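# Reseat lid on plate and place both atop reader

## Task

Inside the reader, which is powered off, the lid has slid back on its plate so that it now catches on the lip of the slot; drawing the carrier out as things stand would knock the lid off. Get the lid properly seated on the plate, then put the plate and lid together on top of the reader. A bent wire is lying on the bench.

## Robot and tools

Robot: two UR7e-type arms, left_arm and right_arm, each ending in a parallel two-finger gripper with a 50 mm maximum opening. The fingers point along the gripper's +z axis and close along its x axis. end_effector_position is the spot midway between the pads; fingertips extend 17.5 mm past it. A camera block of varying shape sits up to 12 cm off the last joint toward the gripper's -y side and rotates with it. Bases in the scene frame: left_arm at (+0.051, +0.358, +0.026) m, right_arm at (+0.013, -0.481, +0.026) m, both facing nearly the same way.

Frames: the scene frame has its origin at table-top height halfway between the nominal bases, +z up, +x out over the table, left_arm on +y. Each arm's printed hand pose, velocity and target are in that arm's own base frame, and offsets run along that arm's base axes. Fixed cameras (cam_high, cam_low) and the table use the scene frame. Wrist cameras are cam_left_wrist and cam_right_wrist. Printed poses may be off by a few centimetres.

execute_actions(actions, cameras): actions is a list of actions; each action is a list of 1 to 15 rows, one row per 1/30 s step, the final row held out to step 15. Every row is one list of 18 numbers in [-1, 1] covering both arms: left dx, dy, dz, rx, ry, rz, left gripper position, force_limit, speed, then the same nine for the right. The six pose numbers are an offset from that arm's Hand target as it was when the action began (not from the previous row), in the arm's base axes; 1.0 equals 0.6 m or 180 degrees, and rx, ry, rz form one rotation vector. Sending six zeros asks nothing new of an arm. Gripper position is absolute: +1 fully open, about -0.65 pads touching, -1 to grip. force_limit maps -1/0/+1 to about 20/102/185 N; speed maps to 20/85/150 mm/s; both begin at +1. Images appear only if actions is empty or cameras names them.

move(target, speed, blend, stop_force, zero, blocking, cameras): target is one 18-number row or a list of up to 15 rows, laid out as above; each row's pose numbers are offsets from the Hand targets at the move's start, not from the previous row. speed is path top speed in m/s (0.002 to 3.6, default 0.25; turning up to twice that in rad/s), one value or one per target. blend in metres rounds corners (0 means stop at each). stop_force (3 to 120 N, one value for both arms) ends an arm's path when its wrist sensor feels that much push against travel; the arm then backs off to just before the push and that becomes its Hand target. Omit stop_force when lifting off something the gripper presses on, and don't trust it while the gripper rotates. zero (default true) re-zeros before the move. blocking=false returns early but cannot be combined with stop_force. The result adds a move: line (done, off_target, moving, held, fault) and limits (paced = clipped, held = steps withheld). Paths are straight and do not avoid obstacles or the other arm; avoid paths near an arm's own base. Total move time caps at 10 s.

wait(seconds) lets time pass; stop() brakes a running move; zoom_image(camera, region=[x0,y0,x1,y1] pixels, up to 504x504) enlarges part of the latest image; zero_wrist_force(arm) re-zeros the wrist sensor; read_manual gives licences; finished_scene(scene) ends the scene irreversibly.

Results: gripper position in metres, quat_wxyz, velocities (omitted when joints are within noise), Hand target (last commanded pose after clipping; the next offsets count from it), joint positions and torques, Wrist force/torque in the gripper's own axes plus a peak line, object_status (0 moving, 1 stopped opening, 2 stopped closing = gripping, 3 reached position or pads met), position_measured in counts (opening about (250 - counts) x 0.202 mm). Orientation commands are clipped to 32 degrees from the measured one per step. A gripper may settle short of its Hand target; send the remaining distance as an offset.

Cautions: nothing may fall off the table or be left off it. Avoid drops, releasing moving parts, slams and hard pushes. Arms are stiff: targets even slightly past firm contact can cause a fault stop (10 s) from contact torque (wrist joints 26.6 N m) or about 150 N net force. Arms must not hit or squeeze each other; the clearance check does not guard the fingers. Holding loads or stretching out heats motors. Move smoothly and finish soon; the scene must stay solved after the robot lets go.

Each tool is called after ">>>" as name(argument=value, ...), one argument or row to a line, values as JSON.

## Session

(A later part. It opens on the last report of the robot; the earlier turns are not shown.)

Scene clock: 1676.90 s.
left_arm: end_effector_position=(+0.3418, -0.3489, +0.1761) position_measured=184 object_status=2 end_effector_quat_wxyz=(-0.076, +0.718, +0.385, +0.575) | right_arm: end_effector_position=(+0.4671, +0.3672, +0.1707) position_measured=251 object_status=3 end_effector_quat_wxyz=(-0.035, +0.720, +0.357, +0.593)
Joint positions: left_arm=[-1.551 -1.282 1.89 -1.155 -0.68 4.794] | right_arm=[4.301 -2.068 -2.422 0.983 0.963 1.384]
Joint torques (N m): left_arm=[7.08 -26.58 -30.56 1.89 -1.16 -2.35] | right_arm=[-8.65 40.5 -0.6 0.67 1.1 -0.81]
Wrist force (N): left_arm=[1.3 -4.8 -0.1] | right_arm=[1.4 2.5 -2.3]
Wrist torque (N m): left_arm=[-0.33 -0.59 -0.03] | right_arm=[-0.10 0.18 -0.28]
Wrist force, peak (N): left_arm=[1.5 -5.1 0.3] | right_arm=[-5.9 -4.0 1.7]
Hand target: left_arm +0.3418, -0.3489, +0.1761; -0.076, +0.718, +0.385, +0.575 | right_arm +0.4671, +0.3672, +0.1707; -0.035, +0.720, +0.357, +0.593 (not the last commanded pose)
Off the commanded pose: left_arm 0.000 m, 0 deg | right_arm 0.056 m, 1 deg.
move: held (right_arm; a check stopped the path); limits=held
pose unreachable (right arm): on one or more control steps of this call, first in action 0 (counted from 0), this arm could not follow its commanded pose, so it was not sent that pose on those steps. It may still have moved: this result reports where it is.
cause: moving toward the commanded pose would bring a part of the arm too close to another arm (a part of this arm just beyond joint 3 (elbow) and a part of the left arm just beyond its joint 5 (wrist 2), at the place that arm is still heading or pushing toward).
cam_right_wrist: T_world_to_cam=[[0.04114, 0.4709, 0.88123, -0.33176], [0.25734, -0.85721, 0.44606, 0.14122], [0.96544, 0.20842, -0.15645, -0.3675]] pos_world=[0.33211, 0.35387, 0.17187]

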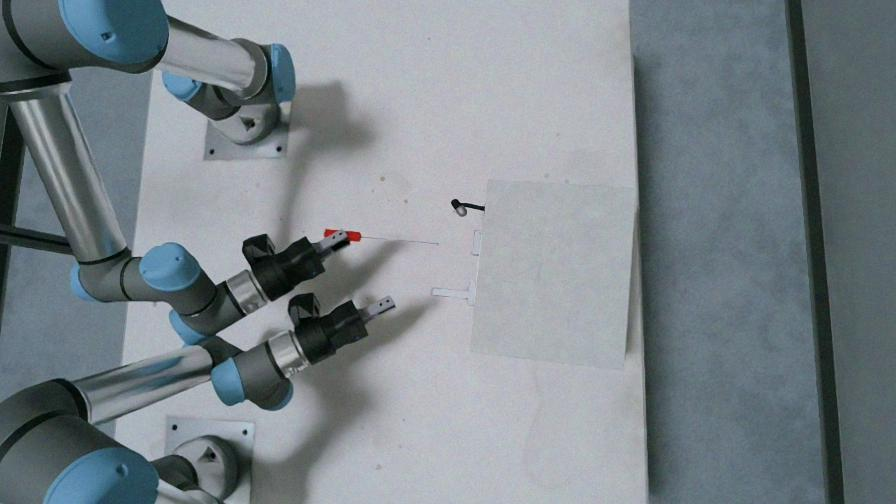

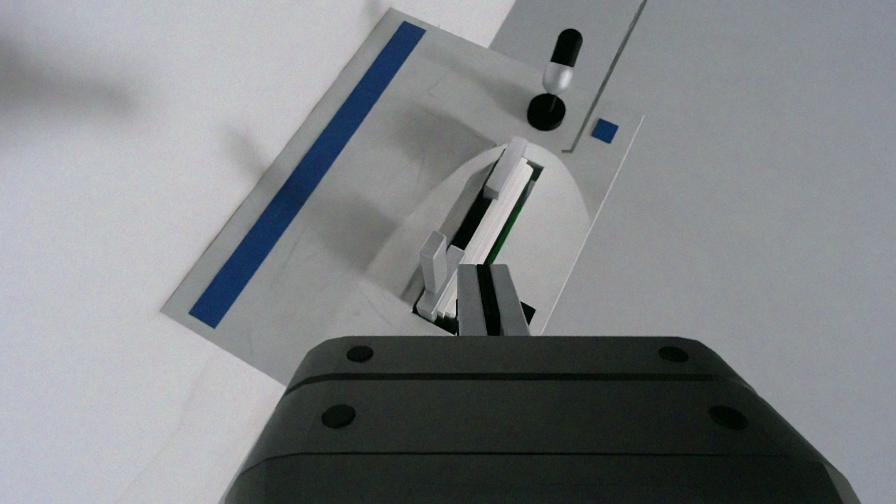

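>>> move(
  target=[0.0487,0.047,-0.033,0,0,0,-1,-0.6,-0.5,-0.01,0,0,0,0,0,-1,-0.6,-0.5],
  speed=0.1,
)

>>> move(
  target=[
    [0,0,0,0,0,0,-1,-0.6,-0.5,0.015,0.061,-0.0695,0.006,0,0,-1,-0.6,-0.5],
  ],
  speed=0.15,
  cameras=["cam_high","cam_right_wrist","cam_low"],
)

Scene clock: 1686.57 s.
left_arm: end_effector_position=(+0.3709, -0.3207, +0.1563) position_measured=184 object_status=2 end_effector_quat_wxyz=(-0.076, +0.718, +0.385, +0.575) | right_arm: end_effector_position=(+0.4611, +0.3672, +0.1707) position_measured=251 object_status=3 end_effector_quat_wxyz=(-0.035, +0.720, +0.357, +0.593)
Joint positions: left_arm=[-1.488 -1.293 1.975 -1.274 -0.627 4.849] | right_arm=[4.318 -2.063 -2.436 0.987 0.947 1.392]
Joint torques (N m): left_arm=[7.21 -43.14 -2.71 -2.26 3.72 2.68] | right_arm=[5.24 40.4 -0.52 5.33 -2.3 2.89]
Wrist force (N): left_arm=[1.7 -4.5 0.1] | right_arm=[1.4 2.6 -2.0]
Wrist torque (N m): left_arm=[-0.29 -0.65 -0.16] | right_arm=[-0.07 0.17 -0.40]
Wrist force, peak (N): left_arm=[1.5 -5.1 0.7] | right_arm=[1.6 2.8 -2.2]
Hand target: left_arm +0.3710, -0.3207, +0.1563; -0.076, +0.718, +0.385, +0.575 | right_arm +0.4611, +0.3672, +0.1707; -0.035, +0.720, +0.357, +0.593
Off the commanded pose: left_arm 0.000 m, 0 deg | right_arm 0.000 m, 0 deg.
move: done

Scene clock: 1687.37 s.
left_arm: end_effector_position=(+0.3710, -0.3207, +0.1563) position_measured=184 object_status=2 end_effector_quat_wxyz=(-0.076, +0.718, +0.385, +0.575) | right_arm: end_effector_position=(+0.4632, +0.3775, +0.1591) position_measured=251 object_status=3 end_effector_quat_wxyz=(-0.037, +0.721, +0.356, +0.594)
Joint positions: left_arm=[-1.488 -1.293 1.975 -1.274 -0.627 4.849] | right_arm=[4.324 -2.113 -2.409 1.012 0.943 1.397]
Joint torques (N m): left_arm=[7.59 -43.69 -3.03 -2.18 3.7 2.62] | right_arm=[-8.9 42.68 -1.39 0.63 1.14 -2.59]
Wrist force (N): left_arm=[1.4 -4.8 0.4] | right_arm=[1.2 2.6 -2.0]
Wrist torque (N m): left_arm=[-0.33 -0.62 -0.17] | right_arm=[-0.06 0.19 -0.27]
Wrist force, peak (N): left_arm=[1.6 -4.8 0.1] | right_arm=[1.7 3.8 -2.9]
Hand target: left_arm +0.3710, -0.3207, +0.1563; -0.076, +0.718, +0.385, +0.575 | right_arm +0.4632, +0.3774, +0.1591; -0.037, +0.721, +0.356, +0.594 (not the last commanded pose)
Off the commanded pose: left_arm 0.000 m, 0 deg | right_arm 0.041 m, 1 deg.
move: held (right_arm; a check stopped the path); limits=held
pose unreachable (right arm): on one or more control steps of this call, first in action 0 (counted from 0), this arm could not follow its commanded pose, so it was not sent that pose on those steps. It may still have moved: this result reports where it is.
cause: moving toward the commanded pose would bring a part of the arm too close to another arm (this arm's gripper and the left arm's gripper, 8 mm apart when this arm was first held).
cam_right_wrist: T_world_to_cam=[[0.04175, 0.46582, 0.88389, -0.32497], [0.25764, -0.85976, 0.44094, 0.15779], [0.96534, 0.20932, -0.15591, -0.36805]] pos_world=[0.32821, 0.36408, 0.16028]
Images, in order (width x height): cam_high 896x504, cam_low 896x504, cam_right_wrist 896x504.

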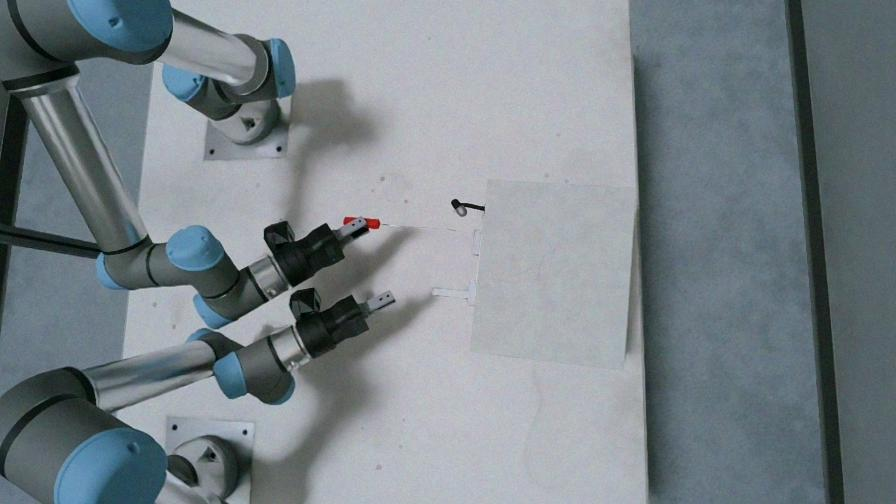

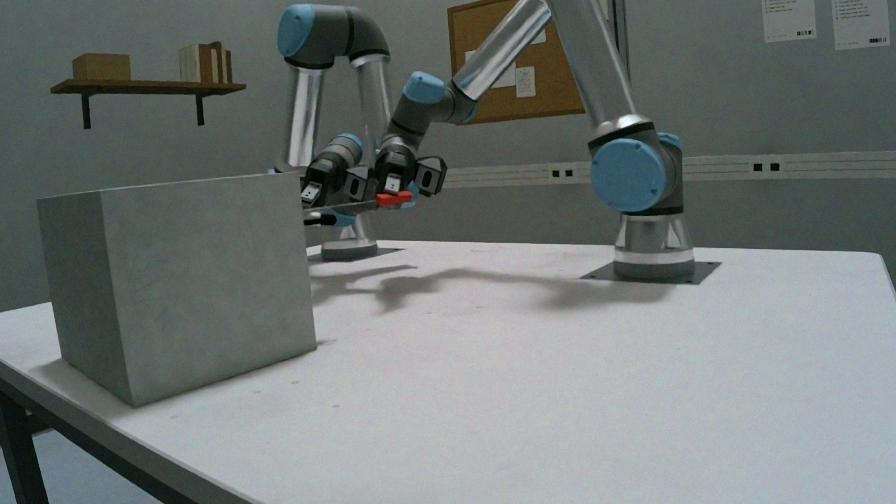

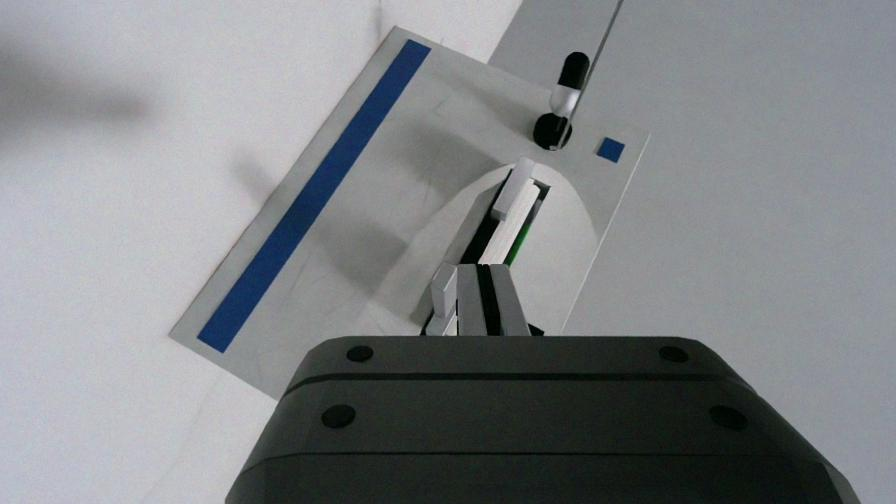

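>>> move(
  target=[
    [0,0,0,0,0,0,-1,-0.6,-0.5,-0.03,-0.1,0.0,0.415,0.238,-0.147,-1,-0.6,-0.5],
    [0,0,0,0,0,0,-1,-0.6,-0.5,-0.03,-0.1,0,0.813,0.466,-0.288,-1,-0.6,-0.5],
  ],
  speed=0.5,
  blend=0.02,
)

Scene clock: 1704.53 s.
left_arm: end_effector_position=(+0.3710, -0.3207, +0.1563) position_measured=184 object_status=2 end_effector_quat_wxyz=(-0.076, +0.718, +0.385, +0.575) | right_arm: end_effector_position=(+0.4452, +0.3174, +0.1591) position_measured=251 object_status=3 end_effector_quat_wxyz=(+0.593, -0.378, +0.711, +0.018)
Joint positions: left_arm=[-1.488 -1.293 1.975 -1.274 -0.627 4.849] | right_arm=[4.3 -2.078 -2.563 1.13 0.965 4.471]
Joint torques (N m): left_arm=[7.58 -43.12 -3.51 -2.12 3.62 2.52] | right_arm=[5.43 36.81 -3.94 0.68 -2.21 2.52]
Wrist force (N): left_arm=[1.7 -4.5 0.0] | right_arm=[-1.3 -1.5 0.1]
Wrist torque (N m): left_arm=[-0.28 -0.64 -0.17] | right_arm=[-0.29 -0.08 0.24]
Wrist force, peak (N): left_arm=[1.3 -5.0 0.2] | right_arm=[1.5 2.8 -2.0]
Hand target: left_arm +0.3710, -0.3207, +0.1563; -0.076, +0.718, +0.385, +0.575 | right_arm +0.4452, +0.3174, +0.1591; +0.593, -0.378, +0.711, +0.018
Off the commanded pose: left_arm 0.000 m, 0 deg | right_arm 0.000 m, 0 deg.
move: done

>>> move(
  target=[
    [0,0,0,0,0,0,-1,-0.6,-0.5,0.04,0.139,-0.0485,0,0,0,-1,-0.6,-0.5],
  ],
  speed=0.15,
  cameras=["cam_high","cam_right_wrist"],
)

Scene clock: 1711.80 s.
left_arm: end_effector_position=(+0.3710, -0.3207, +0.1563) position_measured=184 object_status=2 end_effector_quat_wxyz=(-0.076, +0.718, +0.385, +0.575) | right_arm: end_effector_position=(+0.4692, +0.4008, +0.1300) position_measured=251 object_status=3 end_effector_quat_wxyz=(+0.593, -0.378, +0.711, +0.018)
Joint positions: left_arm=[-1.488 -1.293 1.975 -1.274 -0.627 4.849] | right_arm=[4.333 -2.217 -2.343 1.041 0.935 4.485]
Joint torques (N m): left_arm=[7.33 -42.99 -3.33 -2.13 3.63 2.59] | right_arm=[-8.05 29.28 18.25 0.43 1.19 -1.67]
Wrist force (N): left_arm=[1.3 -4.8 0.2] | right_arm=[-1.2 -1.4 0.2]
Wrist torque (N m): left_arm=[-0.33 -0.60 -0.16] | right_arm=[-0.28 -0.10 0.24]
Wrist force, peak (N): left_arm=[1.7 -4.9 0.0] | right_arm=[-1.0 -2.6 -0.8]
Hand target: left_arm +0.3710, -0.3207, +0.1563; -0.076, +0.718, +0.385, +0.575 | right_arm +0.4692, +0.4008, +0.1300; +0.593, -0.378, +0.711, +0.018
Off the commanded pose: left_arm 0.000 m, 0 deg | right_arm 0.000 m, 0 deg.
move: done
cam_right_wrist: T_world_to_cam=[[-0.0134, -0.51425, -0.85754, 0.33468], [-0.79761, 0.52271, -0.30099, 0.22664], [0.60303, 0.67994, -0.41718, -0.36786]] pos_world=[0.40708, 0.30376, 0.20175]

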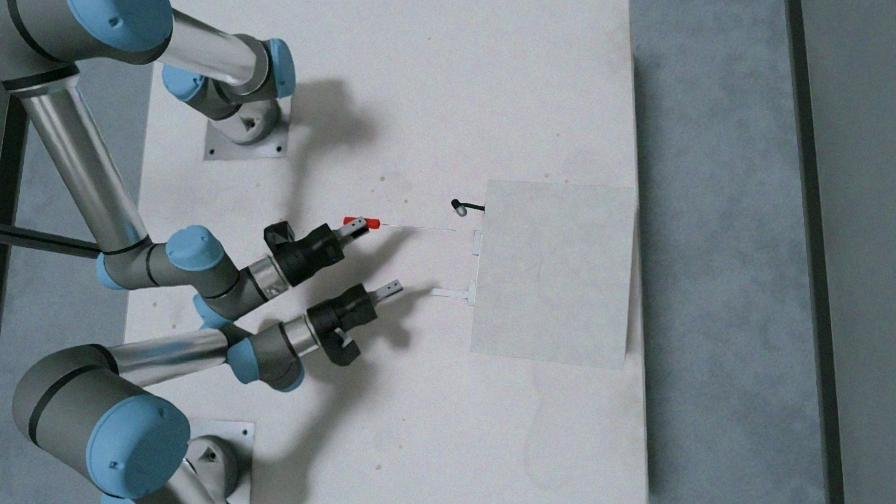

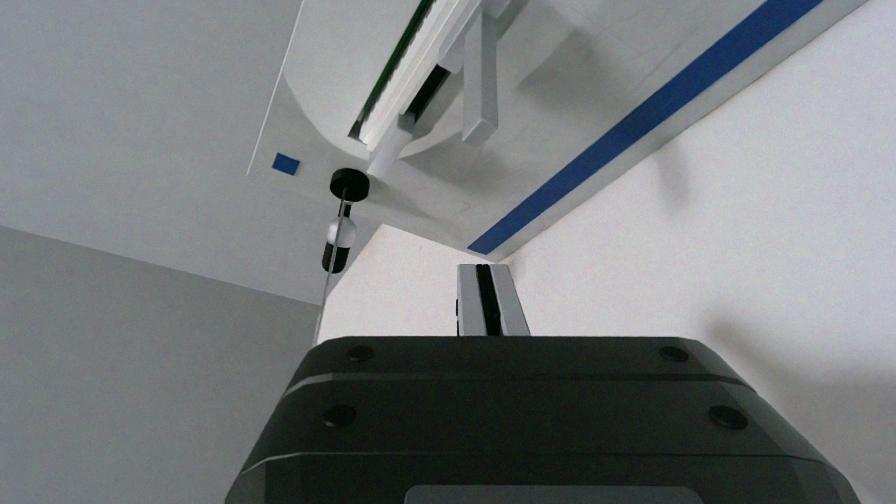

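>>> move(
  target=[0,0,0,0,0,0,-1,-0.6,-0.5,0.15,-0.012,0,0,0,0,-1,-0.6,-0.5],
  speed=0.03,
  stop_force=4,
  cameras=["cam_right_wrist"],
)

Scene clock: 1719.40 s.
left_arm: end_effector_position=(+0.3710, -0.3207, +0.1563) position_measured=184 object_status=2 end_effector_quat_wxyz=(-0.076, +0.718, +0.385, +0.575) | right_arm: end_effector_position=(+0.5085, +0.3976, +0.1300) position_measured=251 object_status=3 end_effector_quat_wxyz=(+0.593, -0.378, +0.711, +0.018)
Joint positions: left_arm=[-1.488 -1.293 1.975 -1.274 -0.627 4.849] | right_arm=[4.231 -2.237 -2.264 1.006 1.029 4.442]
Joint torques (N m): left_arm=[7.58 -43.37 -2.96 -2.15 3.55 2.58] | right_arm=[5.54 47.9 -0.93 5.3 -2.24 2.73]
Wrist force (N): left_arm=[1.6 -4.8 0.0] | right_arm=[-1.2 -1.2 0.1]
Wrist torque (N m): left_arm=[-0.33 -0.63 -0.17] | right_arm=[-0.23 -0.11 0.27]
Wrist force, peak (N): left_arm=[1.5 -4.9 0.1] | right_arm=[-1.1 -2.3 0.9]
Hand target: left_arm +0.3710, -0.3207, +0.1563; -0.076, +0.718, +0.385, +0.575 | right_arm +0.5085, +0.3976, +0.1300; +0.593, -0.378, +0.711, +0.018 (not the last commanded pose)
Off the commanded pose: left_arm 0.000 m, 0 deg | right_arm 0.051 m, 0 deg.
move: held (right_arm; a check stopped the path); limits=held
pose unreachable (right arm): on one or more control steps of this call, first in action 0 (counted from 0), this arm could not follow its commanded pose, so it was not sent that pose on those steps. It may still have moved: this result reports where it is.
cause: moving toward the commanded pose would bring a part of the arm too close to another arm (a part of this arm just beyond joint 3 (elbow) and a part of the left arm just beyond its joint 5 (wrist 2), at the place that arm is still heading or pushing toward).
cam_right_wrist: T_world_to_cam=[[-0.01337, -0.51433, -0.85749, 0.3336], [-0.79753, 0.52276, -0.30112, 0.2595], [0.60313, 0.67985, -0.41718, -0.38941]] pos_world=[0.44628, 0.30066, 0.20175]

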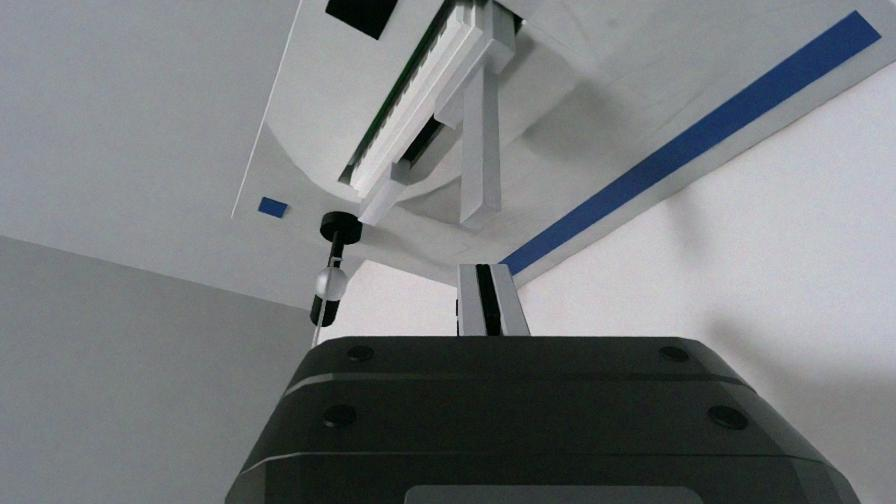

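>>> move(
  target=[0.065,-0.0048,0,0,0,0,-1,-0.6,-0.5,0,0,0,0,0,0,-1,-0.6,-0.5],
  speed=0.1,
)

>>> move(
  target=[0,0,0,0,0,0,-1,-0.6,-0.5,0.03,-0.0025,0,0,0,0,-1,-0.6,-0.5],
  speed=0.03,
  stop_force=4,
  cameras=["cam_right_wrist","cam_high"],
)

Scene clock: 1728.23 s.
left_arm: end_effector_position=(+0.4099, -0.3236, +0.1563) position_measured=184 object_status=2 end_effector_quat_wxyz=(-0.076, +0.718, +0.385, +0.575) | right_arm: end_effector_position=(+0.5085, +0.3976, +0.1300) position_measured=251 object_status=3 end_effector_quat_wxyz=(+0.593, -0.378, +0.711, +0.018)
Joint positions: left_arm=[-1.409 -1.261 1.944 -1.343 -0.563 4.932] | right_arm=[4.231 -2.237 -2.264 1.006 1.029 4.442]
Joint torques (N m): left_arm=[7.87 -26.82 -29.99 -2.48 3.82 2.82] | right_arm=[5.29 47.9 -1.01 5.2 -2.2 2.63]
Wrist force (N): left_arm=[1.4 -4.5 0.2] | right_arm=[-1.2 -1.4 0.0]
Wrist torque (N m): left_arm=[-0.29 -0.60 -0.15] | right_arm=[-0.27 -0.10 0.27]
Wrist force, peak (N): left_arm=[1.8 -5.6 -0.7] | right_arm=[-1.3 -1.4 0.3]
Hand target: left_arm +0.4100, -0.3236, +0.1563; -0.076, +0.718, +0.385, +0.575 | right_arm +0.5085, +0.3976, +0.1300; +0.593, -0.378, +0.711, +0.018
Off the commanded pose: left_arm 0.000 m, 0 deg | right_arm 0.000 m, 0 deg.
move: done

Scene clock: 1729.77 s.
left_arm: end_effector_position=(+0.4100, -0.3236, +0.1563) position_measured=184 object_status=2 end_effector_quat_wxyz=(-0.076, +0.718, +0.385, +0.575) | right_arm: end_effector_position=(+0.5265, +0.3961, +0.1300) position_measured=251 object_status=3 end_effector_quat_wxyz=(+0.593, -0.378, +0.711, +0.018)
Joint positions: left_arm=[-1.409 -1.261 1.944 -1.343 -0.563 4.932] | right_arm=[4.189 -2.247 -2.227 0.987 1.07 4.425]
Joint torques (N m): left_arm=[7.82 -26.38 -29.81 -2.52 3.84 2.64] | right_arm=[-9.67 32.52 20.64 0.56 0.9 -2.74]
Wrist force (N): left_arm=[1.3 -4.6 0.5] | right_arm=[-0.9 0.6 -3.2]
Wrist torque (N m): left_arm=[-0.30 -0.59 -0.15] | right_arm=[-0.17 -0.10 0.37]
Wrist force, peak (N): left_arm=[1.5 -4.8 0.2] | right_arm=[-1.2 0.2 -3.5]
Hand target: left_arm +0.4100, -0.3236, +0.1563; -0.076, +0.718, +0.385, +0.575 | right_arm +0.5265, +0.3961, +0.1300; +0.593, -0.378, +0.711, +0.018
Off the commanded pose: left_arm 0.000 m, 0 deg | right_arm 0.000 m, 0 deg.
move: done
cam_right_wrist: T_world_to_cam=[[-0.01337, -0.51433, -0.85749, 0.33307], [-0.79753, 0.52276, -0.30112, 0.27464], [0.60313, 0.67985, -0.41718, -0.39924]] pos_world=[0.46428, 0.29916, 0.20175]
Images, in order (width x height): cam_high 896x504, cam_right_wrist 896x504.

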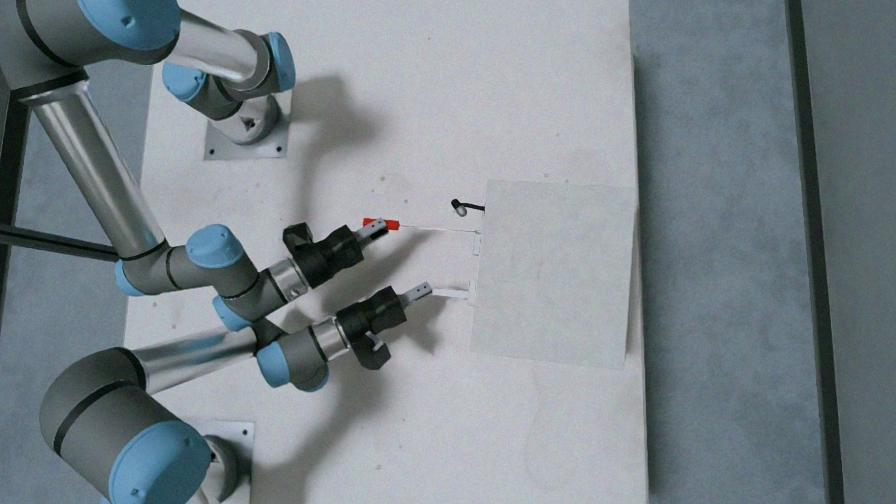

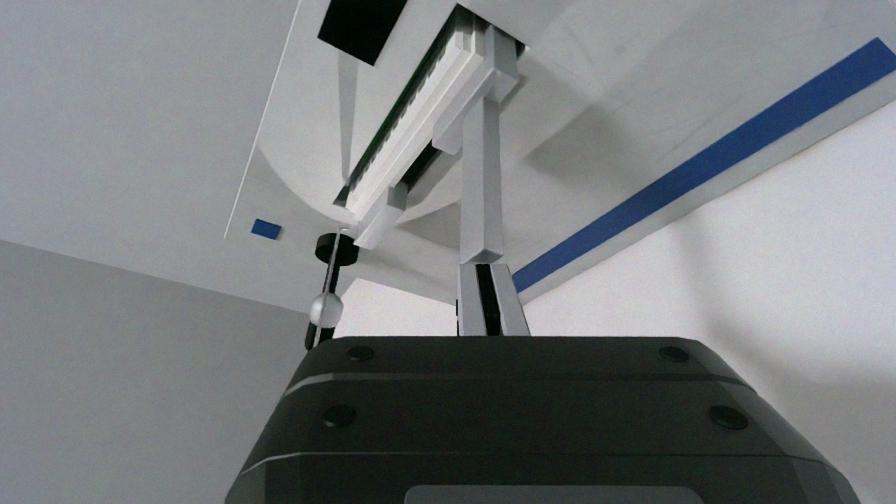

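>>> move(
  target=[0.0667,-0.0049,0,0,0,0,-1,-0.6,-0.5,0,0,0,0,0,0,-1,-0.6,-0.5],
  speed=0.06,
  stop_force=8,
)

>>> move(
  target=[0,0,0,0,0,0,-1,-0.6,-0.5,0.0295,-0.0025,0,0,0,0,-1,-0.6,-0.5],
  speed=0.03,
  stop_force=15,
)

>>> move(
  target=[0.1883,-0.0138,0,0,0,0,-1,-0.6,-0.5,0,0,0,0,0,0,-1,-0.6,-0.5],
  speed=0.06,
  stop_force=8,
  cameras=["cam_right_wrist","cam_high"],
)

Scene clock: 1742.07 s.
left_arm: end_effector_position=(+0.4500, -0.3265, +0.1563) position_measured=184 object_status=2 end_effector_quat_wxyz=(-0.076, +0.718, +0.385, +0.575) | right_arm: end_effector_position=(+0.5265, +0.3961, +0.1300) position_measured=251 object_status=3 end_effector_quat_wxyz=(+0.593, -0.378, +0.711, +0.018)
Joint positions: left_arm=[-1.332 -1.224 1.908 -1.427 -0.505 5.029] | right_arm=[4.189 -2.247 -2.227 0.987 1.07 4.425]
Joint torques (N m): left_arm=[7.08 -28.54 -30.5 -2.9 4.04 2.62] | right_arm=[-9.77 32.24 21.04 0.56 0.97 -2.76]
Wrist force (N): left_arm=[1.4 -4.7 -0.2] | right_arm=[-0.9 0.4 -3.2]
Wrist torque (N m): left_arm=[-0.30 -0.62 -0.16] | right_arm=[-0.19 -0.12 0.37]
Wrist force, peak (N): left_arm=[1.6 -5.2 -0.3] | right_arm=[-1.3 0.2 -3.5]
Hand target: left_arm +0.4500, -0.3265, +0.1563; -0.076, +0.718, +0.385, +0.575 | right_arm +0.5265, +0.3961, +0.1300; +0.593, -0.378, +0.711, +0.018
Off the commanded pose: left_arm 0.000 m, 0 deg | right_arm 0.000 m, 0 deg.
move: done

Scene clock: 1743.60 s.
left_arm: end_effector_position=(+0.4500, -0.3265, +0.1563) position_measured=184 object_status=2 end_effector_quat_wxyz=(-0.076, +0.718, +0.385, +0.575) | right_arm: end_effector_position=(+0.5442, +0.3946, +0.1300) position_measured=251 object_status=3 end_effector_quat_wxyz=(+0.593, -0.378, +0.711, +0.018)
Joint positions: left_arm=[-1.332 -1.224 1.908 -1.427 -0.505 5.029] | right_arm=[4.149 -2.258 -2.189 0.967 1.107 4.41]
Joint torques (N m): left_arm=[6.95 -28.98 -29.76 -2.92 4.06 2.61] | right_arm=[-9.36 34.02 21.48 0.53 0.91 -2.74]
Wrist force (N): left_arm=[1.2 -4.8 -0.1] | right_arm=[-0.9 0.5 -3.2]
Wrist torque (N m): left_arm=[-0.32 -0.59 -0.16] | right_arm=[-0.21 -0.11 0.37]
Wrist force, peak (N): left_arm=[1.3 -5.1 -0.1] | right_arm=[-1.0 0.9 -3.8]
Hand target: left_arm +0.4500, -0.3265, +0.1563; -0.076, +0.718, +0.385, +0.575 | right_arm +0.5442, +0.3946, +0.1300; +0.593, -0.378, +0.711, +0.018
Off the commanded pose: left_arm 0.000 m, 0 deg | right_arm 0.000 m, 0 deg.
move: done

Scene clock: 1745.83 s.
left_arm: end_effector_position=(+0.5155, -0.3311, +0.1564) position_measured=184 object_status=2 end_effector_quat_wxyz=(-0.077, +0.717, +0.386, +0.575) | right_arm: end_effector_position=(+0.5442, +0.3946, +0.1300) position_measured=251 object_status=3 end_effector_quat_wxyz=(+0.593, -0.378, +0.711, +0.018)
Joint positions: left_arm=[-1.218 -1.152 1.838 -1.595 -0.427 5.214] | right_arm=[4.149 -2.258 -2.189 0.967 1.107 4.41]
Joint torques (N m): left_arm=[-6.66 -51.2 -4.58 0.14 -0.65 -2.47] | right_arm=[-8.76 33.98 20.78 0.51 0.72 -2.7]
Wrist force (N): left_arm=[1.5 -5.2 0.2] | right_arm=[-0.5 0.9 -2.8]
Wrist torque (N m): left_arm=[-0.32 -0.60 -0.04] | right_arm=[-0.18 -0.10 0.37]
Wrist force, peak (N): left_arm=[1.3 -5.5 -0.4] | right_arm=[-1.3 0.2 -3.3]
Hand target: left_arm +0.5155, -0.3311, +0.1564; -0.077, +0.717, +0.386, +0.575 (not the last commanded pose) | right_arm +0.5442, +0.3946, +0.1300; +0.593, -0.378, +0.711, +0.018
Off the commanded pose: left_arm 0.048 m, 0 deg | right_arm 0.000 m, 0 deg.
move: held (left_arm; a check stopped the path); limits=held
pose unreachable (left arm): on one or more control steps of this call, first in action 0 (counted from 0), this arm could not follow its commanded pose, so it was not sent that pose on those steps. It may still have moved: this result reports where it is.
cause: moving toward the commanded pose would bring a part of the arm too close to another arm (a part of this arm just beyond joint 5 (wrist 2) and a part of the right arm just beyond its joint 5 (wrist 2), 7 mm apart when this arm was first held).
cam_right_wrist: T_world_to_cam=[[-0.01337, -0.51433, -0.85749, 0.33254], [-0.79753, 0.52276, -0.30112, 0.28954], [0.60313, 0.67985, -0.41718, -0.4089]] pos_world=[0.48198, 0.29766, 0.20175]
Images, in order (width x height): cam_high 896x504, cam_right_wrist 896x504.

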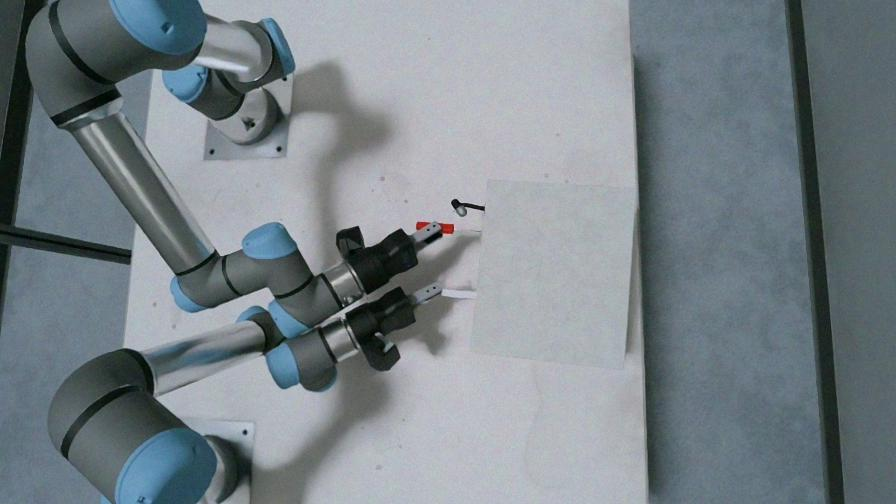

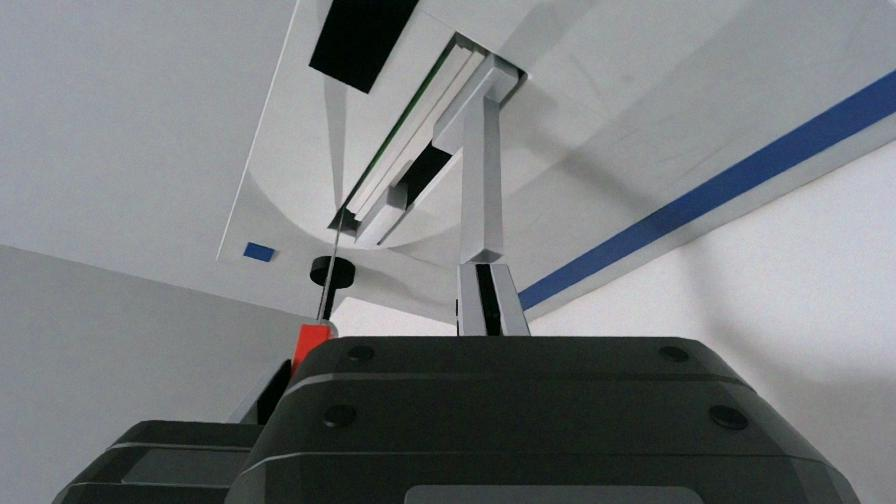

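>>> move(
  target=[0,0,0,0,0,0,-1,-0.6,-0.5,0.004,-0.007,0,0,0,0.1,-1,-0.6,-0.5],
  speed=0.1,
)

>>> move(
  target=[0.0792,-0.0062,0,0,0,0,-1,-0.6,-0.5,0,0,0,0,0,0,-1,-0.6,-0.5],
  speed=0.06,
  stop_force=8,
  cameras=["cam_right_wrist","cam_high"],
)

Scene clock: 1758.30 s.
left_arm: end_effector_position=(+0.5155, -0.3311, +0.1564) position_measured=184 object_status=2 end_effector_quat_wxyz=(-0.077, +0.717, +0.386, +0.575) | right_arm: end_effector_position=(+0.5466, +0.3904, +0.1300) position_measured=251 object_status=3 end_effector_quat_wxyz=(+0.583, -0.485, +0.643, +0.111)
Joint positions: left_arm=[-1.218 -1.152 1.838 -1.595 -0.427 5.214] | right_arm=[3.953 -2.268 -2.161 0.987 1.592 4.248]
Joint torques (N m): left_arm=[-7.07 -51.61 -4.62 0.23 -0.61 -2.38] | right_arm=[-9.15 34.66 22.15 1.05 1.21 -2.72]
Wrist force (N): left_arm=[1.4 -5.0 0.2] | right_arm=[-0.9 1.6 -1.7]
Wrist torque (N m): left_arm=[-0.31 -0.61 -0.04] | right_arm=[-0.15 -0.06 0.37]
Wrist force, peak (N): left_arm=[1.8 -5.3 0.2] | right_arm=[-2.0 1.3 -3.0]
Hand target: left_arm +0.5155, -0.3311, +0.1564; -0.077, +0.717, +0.386, +0.575 | right_arm +0.5466, +0.3904, +0.1300; +0.583, -0.485, +0.643, +0.111
Off the commanded pose: left_arm 0.000 m, 0 deg | right_arm 0.000 m, 0 deg.
move: done

Scene clock: 1760.13 s.
left_arm: end_effector_position=(+0.5630, -0.3349, +0.1564) position_measured=184 object_status=2 end_effector_quat_wxyz=(-0.077, +0.717, +0.386, +0.575) | right_arm: end_effector_position=(+0.5466, +0.3904, +0.1300) position_measured=251 object_status=3 end_effector_quat_wxyz=(+0.583, -0.485, +0.643, +0.111)
Joint positions: left_arm=[-1.143 -1.09 1.777 -1.741 -0.385 5.371] | right_arm=[3.953 -2.268 -2.161 0.987 1.592 4.248]
Joint torques (N m): left_arm=[7.59 -35.85 -30.77 -4 4.57 2.57] | right_arm=[-9.43 34.87 21.59 1 1 -2.86]
Wrist force (N): left_arm=[1.4 -5.0 0.0] | right_arm=[-1.8 1.1 -2.0]
Wrist torque (N m): left_arm=[-0.34 -0.58 -0.16] | right_arm=[-0.17 -0.05 0.37]
Wrist force, peak (N): left_arm=[1.5 -5.7 -0.7] | right_arm=[-1.9 1.1 -2.3]
Hand target: left_arm +0.5630, -0.3349, +0.1564; -0.077, +0.717, +0.386, +0.575 | right_arm +0.5466, +0.3904, +0.1300; +0.583, -0.485, +0.643, +0.111
Off the commanded pose: left_arm 0.000 m, 0 deg | right_arm 0.000 m, 0 deg.
move: done
cam_right_wrist: T_world_to_cam=[[0.1462, -0.49332, -0.85747, 0.23497], [-0.92001, 0.25079, -0.30114, 0.46683], [0.3636, 0.83291, -0.41719, -0.33633]] pos_world=[0.51743, 0.27897, 0.20175]
Images, in order (width x height): cam_high 896x504, cam_right_wrist 896x504.

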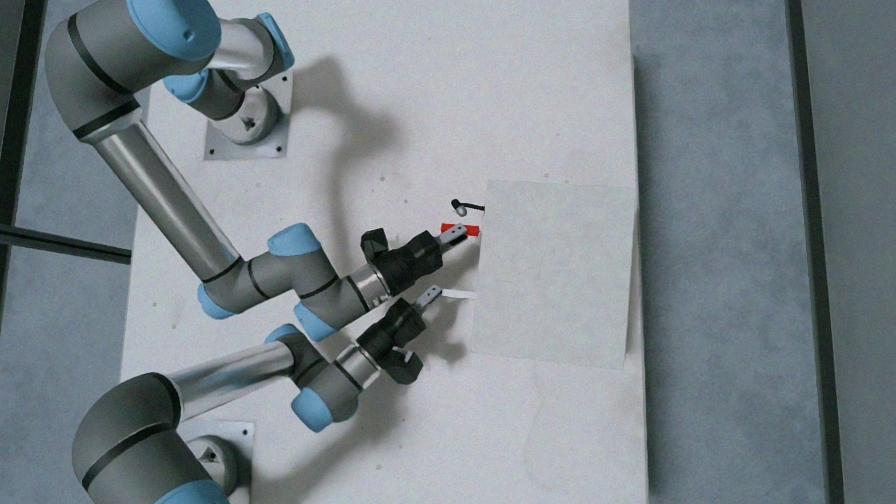

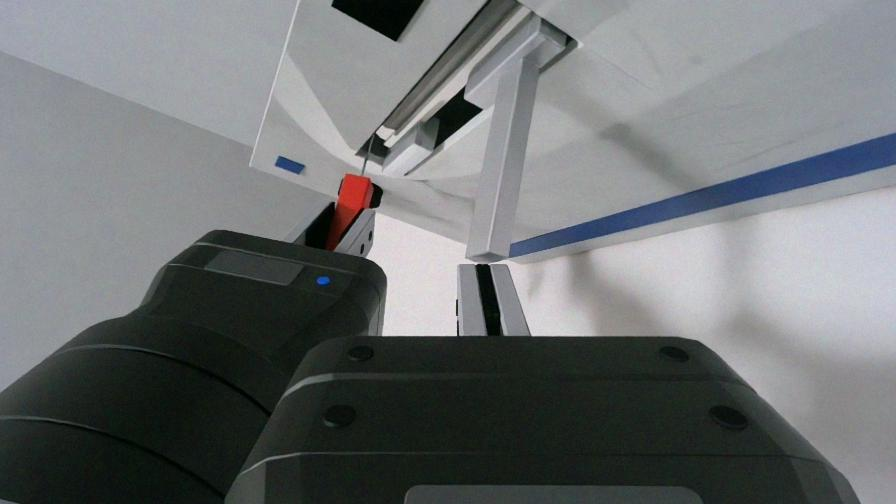

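>>> move(
  target=[
    [0,0,-0.0045,0,0,0,-1,-0.6,-0.5,0,0,0,0,0,0,-1,-0.6,-0.5],
    [0,0.0045,0.0053,-0.177,0.0147,0,-1,-0.6,-0.5,0,0,0,0,0,0,-1,-0.6,-0.5],
  ],
  speed=0.1,
)

>>> move(
  target=[-0.0833,0.007,0,0,0,0,-1,-0.6,-0.5,0,0,0,0,0,0,-1,-0.6,-0.5],
  speed=0.015,
  stop_force=12,
  cameras=["cam_right_wrist"],
)

>>> zoom_image(
  camera="cam_right_wrist",
  region=[330, 0, 630, 200],
)

Scene clock: 1775.47 s.
left_arm: end_effector_position=(+0.5630, -0.3322, +0.1596) position_measured=184 object_status=2 end_effector_quat_wxyz=(+0.114, +0.724, +0.527, +0.431) | right_arm: end_effector_position=(+0.5466, +0.3904, +0.1300) position_measured=251 object_status=3 end_effector_quat_wxyz=(+0.583, -0.485, +0.643, +0.111)
Joint positions: left_arm=[-1.077 -1.225 1.959 -2.467 -0.657 5.598] | right_arm=[3.953 -2.268 -2.161 0.987 1.592 4.248]
Joint torques (N m): left_arm=[6.17 -48.63 -6.1 -5.29 -0.82 2.72] | right_arm=[-8.25 34.87 21.26 0.95 1.01 -2.77]
Wrist force (N): left_arm=[3.5 -5.4 1.6] | right_arm=[-1.4 1.4 -2.0]
Wrist torque (N m): left_arm=[-0.02 -0.23 -0.29] | right_arm=[-0.17 -0.06 0.37]
Wrist force, peak (N): left_arm=[3.5 -6.1 2.3] | right_arm=[-1.8 1.1 -2.2]
Hand target: left_arm +0.5630, -0.3322, +0.1596; +0.114, +0.724, +0.527, +0.431 | right_arm +0.5466, +0.3904, +0.1300; +0.583, -0.485, +0.643, +0.111
Off the commanded pose: left_arm 0.000 m, 0 deg | right_arm 0.000 m, 0 deg.
move: done

Scene clock: 1779.43 s.
left_arm: end_effector_position=(+0.5196, -0.3285, +0.1596) position_measured=184 object_status=2 end_effector_quat_wxyz=(+0.115, +0.724, +0.527, +0.431) | right_arm: end_effector_position=(+0.5466, +0.3904, +0.1300) position_measured=251 object_status=3 end_effector_quat_wxyz=(+0.583, -0.485, +0.643, +0.111)
Joint positions: left_arm=[-1.15 -1.305 2.042 -2.377 -0.648 5.48] | right_arm=[3.953 -2.268 -2.161 0.987 1.592 4.248]
Joint torques (N m): left_arm=[4.02 -25.53 -29.84 -4.34 -2.14 2.76] | right_arm=[-8.7 35.94 21.72 1.01 -3.21 -2.61]
Wrist force (N): left_arm=[2.5 2.6 7.4] | right_arm=[-1.3 9.4 -6.8]
Wrist torque (N m): left_arm=[-0.15 -0.29 -0.27] | right_arm=[0.07 -0.08 0.39]
Wrist force, peak (N): left_arm=[3.9 8.9 10.3] | right_arm=[-1.7 8.8 -7.9]
Hand target: left_arm +0.5196, -0.3285, +0.1596; +0.115, +0.724, +0.527, +0.431 (not the last commanded pose) | right_arm +0.5466, +0.3904, +0.1300; +0.583, -0.485, +0.643, +0.111
Off the commanded pose: left_arm 0.007 m, 0 deg | right_arm 0.000 m, 0 deg.
move: contact (left_arm)
cam_right_wrist: T_world_to_cam=[[0.14621, -0.4933, -0.85748, 0.23497], [-0.92004, 0.25071, -0.30111, 0.46686], [0.36351, 0.83294, -0.41721, -0.33629]] pos_world=[0.51743, 0.27897, 0.20175]

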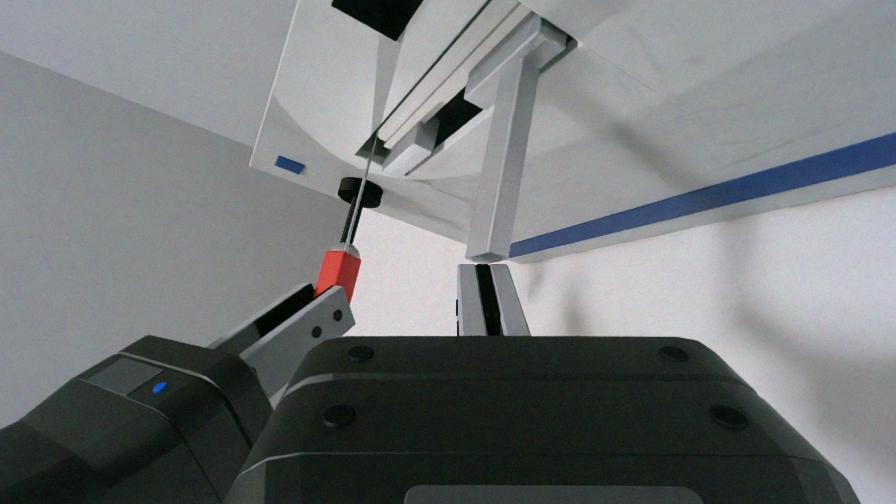

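Scaled by 1.680 from the camera's image (finer frame: 1280x720).

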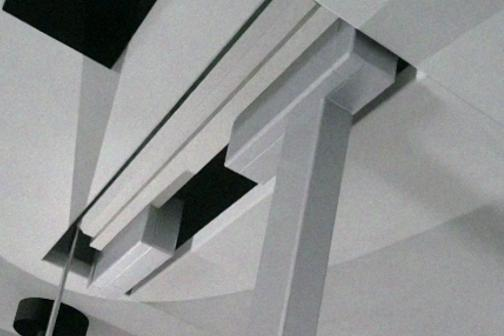

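>>> move(
  target=[
    [0.0143,-0.0012,0,0,0,0,-1,-0.6,-0.5,0,0,0,0,0,0,-1,-0.6,-0.5],
    [0.0143,-0.0057,-0.0053,0.177,-0.0147,0,-1,-0.6,-0.5,0,0,0,0,0,0,-1,-0.6,-0.5],
  ],
  speed=[0.03,0.15],
)

>>> move(
  target=[-0.29,0.0215,0,0,0,0,-1,-0.6,-0.5,0,0,0,0,0,0,-1,-0.6,-0.5],
  speed=0.1,
)

>>> zoom_image(
  camera="cam_right_wrist",
  region=[330, 0, 630, 200],
)

Scene clock: 1792.00 s.
left_arm: end_effector_position=(+0.5282, -0.3319, +0.1564) position_measured=184 object_status=2 end_effector_quat_wxyz=(-0.076, +0.717, +0.386, +0.575) | right_arm: end_effector_position=(+0.5466, +0.3904, +0.1300) position_measured=251 object_status=3 end_effector_quat_wxyz=(+0.583, -0.485, +0.643, +0.111)
Joint positions: left_arm=[-1.197 -1.137 1.824 -1.633 -0.414 5.255] | right_arm=[3.953 -2.268 -2.161 0.987 1.592 4.248]
Joint torques (N m): left_arm=[-6.99 -33.59 -31.22 0.27 4.4 -2.53] | right_arm=[-7.78 39.93 21.12 1.42 0.05 -2.7]
Wrist force (N): left_arm=[2.4 -4.8 0.0] | right_arm=[-1.2 2.9 -0.6]
Wrist torque (N m): left_arm=[-0.32 -0.77 -0.03] | right_arm=[-0.15 -0.08 0.37]
Wrist force, peak (N): left_arm=[2.6 2.9 7.6] | right_arm=[-1.5 9.6 -6.7]
Hand target: left_arm +0.5282, -0.3319, +0.1564; -0.076, +0.717, +0.386, +0.575 | right_arm +0.5466, +0.3904, +0.1300; +0.583, -0.485, +0.643, +0.111
Off the commanded pose: left_arm 0.000 m, 0 deg | right_arm 0.000 m, 0 deg.
move: done

Scene clock: 1794.27 s.
left_arm: end_effector_position=(+0.3543, -0.3190, +0.1564) position_measured=184 object_status=2 end_effector_quat_wxyz=(-0.076, +0.717, +0.386, +0.575) | right_arm: end_effector_position=(+0.5466, +0.3904, +0.1300) position_measured=251 object_status=3 end_effector_quat_wxyz=(+0.583, -0.485, +0.643, +0.111)
Joint positions: left_arm=[-1.523 -1.305 1.987 -1.246 -0.657 4.816] | right_arm=[3.953 -2.268 -2.161 0.987 1.592 4.248]
Joint torques (N m): left_arm=[-7.16 -42.22 -2.64 1.6 -1.51 -2.49] | right_arm=[-7.41 41.1 20.84 1.46 0.07 -2.67]
Wrist force (N): left_arm=[2.3 -4.6 0.1] | right_arm=[-1.5 2.8 -0.6]
Wrist torque (N m): left_arm=[-0.31 -0.74 -0.04] | right_arm=[-0.16 -0.06 0.37]
Wrist force, peak (N): left_arm=[1.9 -5.4 -0.7] | right_arm=[-1.2 3.2 -0.7]
Hand target: left_arm +0.3542, -0.3190, +0.1564; -0.076, +0.717, +0.386, +0.575 | right_arm +0.5466, +0.3904, +0.1300; +0.583, -0.485, +0.643, +0.111
Off the commanded pose: left_arm 0.000 m, 0 deg | right_arm 0.000 m, 0 deg.
move: done

Scaled by 1.680 from the camera's image (finer frame: 1280x720).
This view is cut from an older image: the scene may have changed since it was taken.

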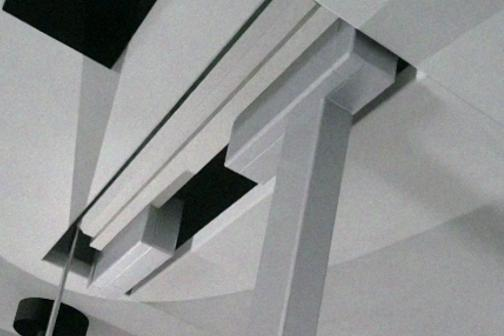

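>>> move(
  target=[-0.08,0.1,0.08,0,0,0,-1,-0.6,-0.5,-0.08,0.02,0.05,0,0,0,-1,-0.6,-0.5],
  speed=0.15,
  cameras=["cam_right_wrist"],
)

>>> zoom_image(
  camera="cam_right_wrist",
  region=[330, 0, 630, 200],
)

Scene clock: 1801.13 s.
left_arm: end_effector_position=(+0.3062, -0.2591, +0.2044) position_measured=184 object_status=2 end_effector_quat_wxyz=(-0.076, +0.717, +0.386, +0.575) | right_arm: end_effector_position=(+0.4986, +0.4024, +0.1600) position_measured=251 object_status=3 end_effector_quat_wxyz=(+0.583, -0.485, +0.643, +0.111)
Joint positions: left_arm=[-1.635 -1.532 2.099 -1.064 -0.754 4.728] | right_arm=[4.066 -2.153 -2.27 0.98 1.485 4.281]
Joint torques (N m): left_arm=[-7.28 -32.47 -3.74 2.2 -1.6 -2.55] | right_arm=[5.55 46.08 0.99 0.9 -1.69 2.69]
Wrist force (N): left_arm=[2.1 -4.8 0.0] | right_arm=[-1.3 -1.5 -0.1]
Wrist torque (N m): left_arm=[-0.32 -0.71 -0.01] | right_arm=[-0.27 -0.08 0.24]
Wrist force, peak (N): left_arm=[3.1 -6.0 -0.2] | right_arm=[-1.3 3.1 -0.6]
Hand target: left_arm +0.3062, -0.2590, +0.2044; -0.076, +0.717, +0.386, +0.575 | right_arm +0.4986, +0.4024, +0.1600; +0.583, -0.485, +0.643, +0.111
Off the commanded pose: left_arm 0.000 m, 0 deg | right_arm 0.000 m, 0 deg.
move: done
cam_right_wrist: T_world_to_cam=[[0.1462, -0.49332, -0.85747, 0.27364], [-0.92001, 0.25079, -0.30114, 0.4287], [0.3636, 0.83291, -0.41719, -0.31635]] pos_world=[0.46943, 0.29097, 0.23175]

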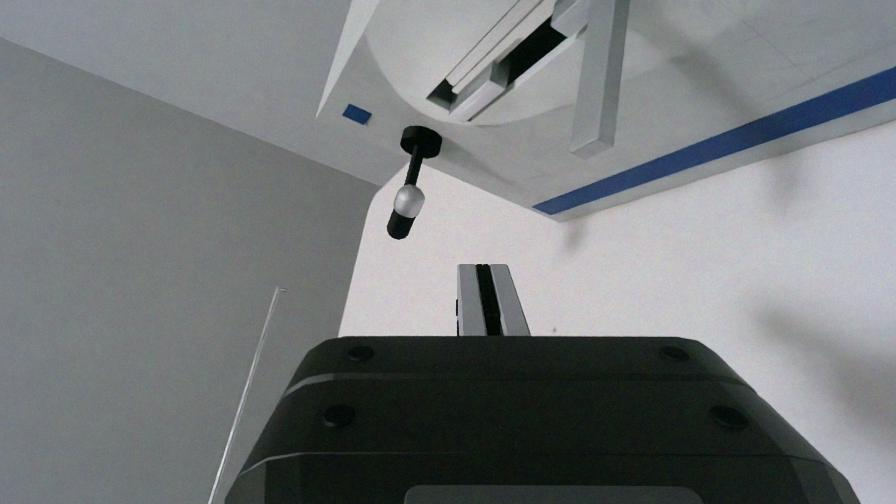

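Scaled by 1.680 from the camera's image (finer frame: 1280x720).

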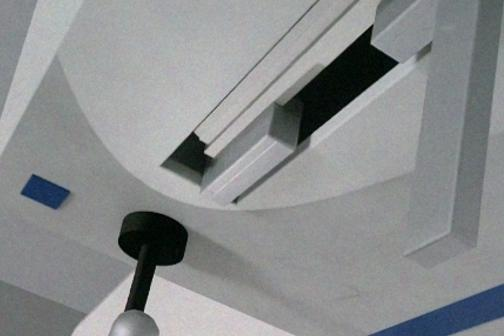

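>>> move(
  target=[
    [0.05,0.25,0.0,-0.343,0.0285,0,-1,-0.6,-0.5,-0.2,-0.05,0.1,0.306,0.126,-0.196,-1,-0.6,-0.5],
    [0.09,0.3,-0.325,-0.343,0.0285,0,-1,-0.6,-0.5,-0.1,0.03,0.1,0.613,0.253,-0.393,-1,-0.6,-0.5],
  ],
  speed=0.35,
  blend=0.03,
  cameras=["cam_high"],
)

Scene clock: 1824.77 s.
left_arm: end_effector_position=(+0.3395, -0.1006, +0.1595) position_measured=184 object_status=2 end_effector_quat_wxyz=(+0.286, +0.677, +0.622, +0.270) | right_arm: end_effector_position=(+0.3982, +0.3881, +0.2200) position_measured=251 object_status=3 end_effector_quat_wxyz=(+0.571, +0.258, +0.698, +0.345)
Joint positions: left_arm=[-1.381 -2.623 2.779 -1.99 -0.797 5.094] | right_arm=[4.677 -2.061 -2.392 0.857 0.249 6.052]
Joint torques (N m): left_arm=[-6.76 5.54 -37.27 -1.56 4.26 -2.59] | right_arm=[-4.81 40.49 -0.86 -0.56 0.57 2.51]
Wrist force (N): left_arm=[2.7 -4.1 1.2] | right_arm=[-1.2 0.2 0.0]
Wrist torque (N m): left_arm=[-0.12 -0.40 0.04] | right_arm=[-0.52 -0.01 0.16]
Wrist force, peak (N): left_arm=[4.1 -10.5 6.1] | right_arm=[-1.9 -1.6 0.7]
Hand target: left_arm +0.3395, -0.1006, +0.1595; +0.286, +0.677, +0.622, +0.270 (not the last commanded pose) | right_arm +0.3982, +0.3881, +0.2200; +0.571, +0.258, +0.698, +0.345 (not the last commanded pose)
Off the commanded pose: left_arm 0.153 m, 1 deg | right_arm 0.052 m, 47 deg.
move: held (left_arm; a check stopped the path), off_target (right_arm; braked when a check withheld steps of left_arm); path passed 1 of 2 targets; limits=held
pose unreachable (left arm): on one or more control steps of this call, first in action 0 (counted from 0), this arm could not follow its commanded pose, so it was not sent that pose on those steps. It may still have moved: this result reports where it is.
cause: moving toward the commanded pose would bring two parts of the arm too close to each other (joints 3 (elbow) and 4 (wrist 1) lie between them).

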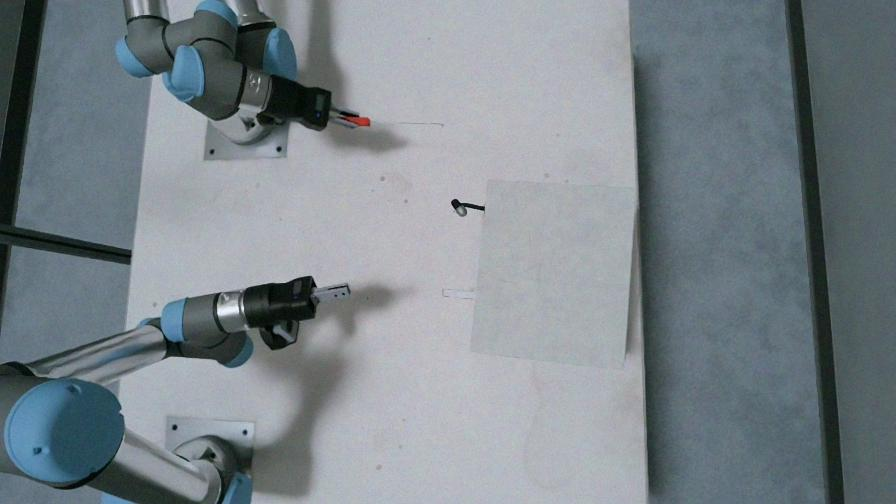

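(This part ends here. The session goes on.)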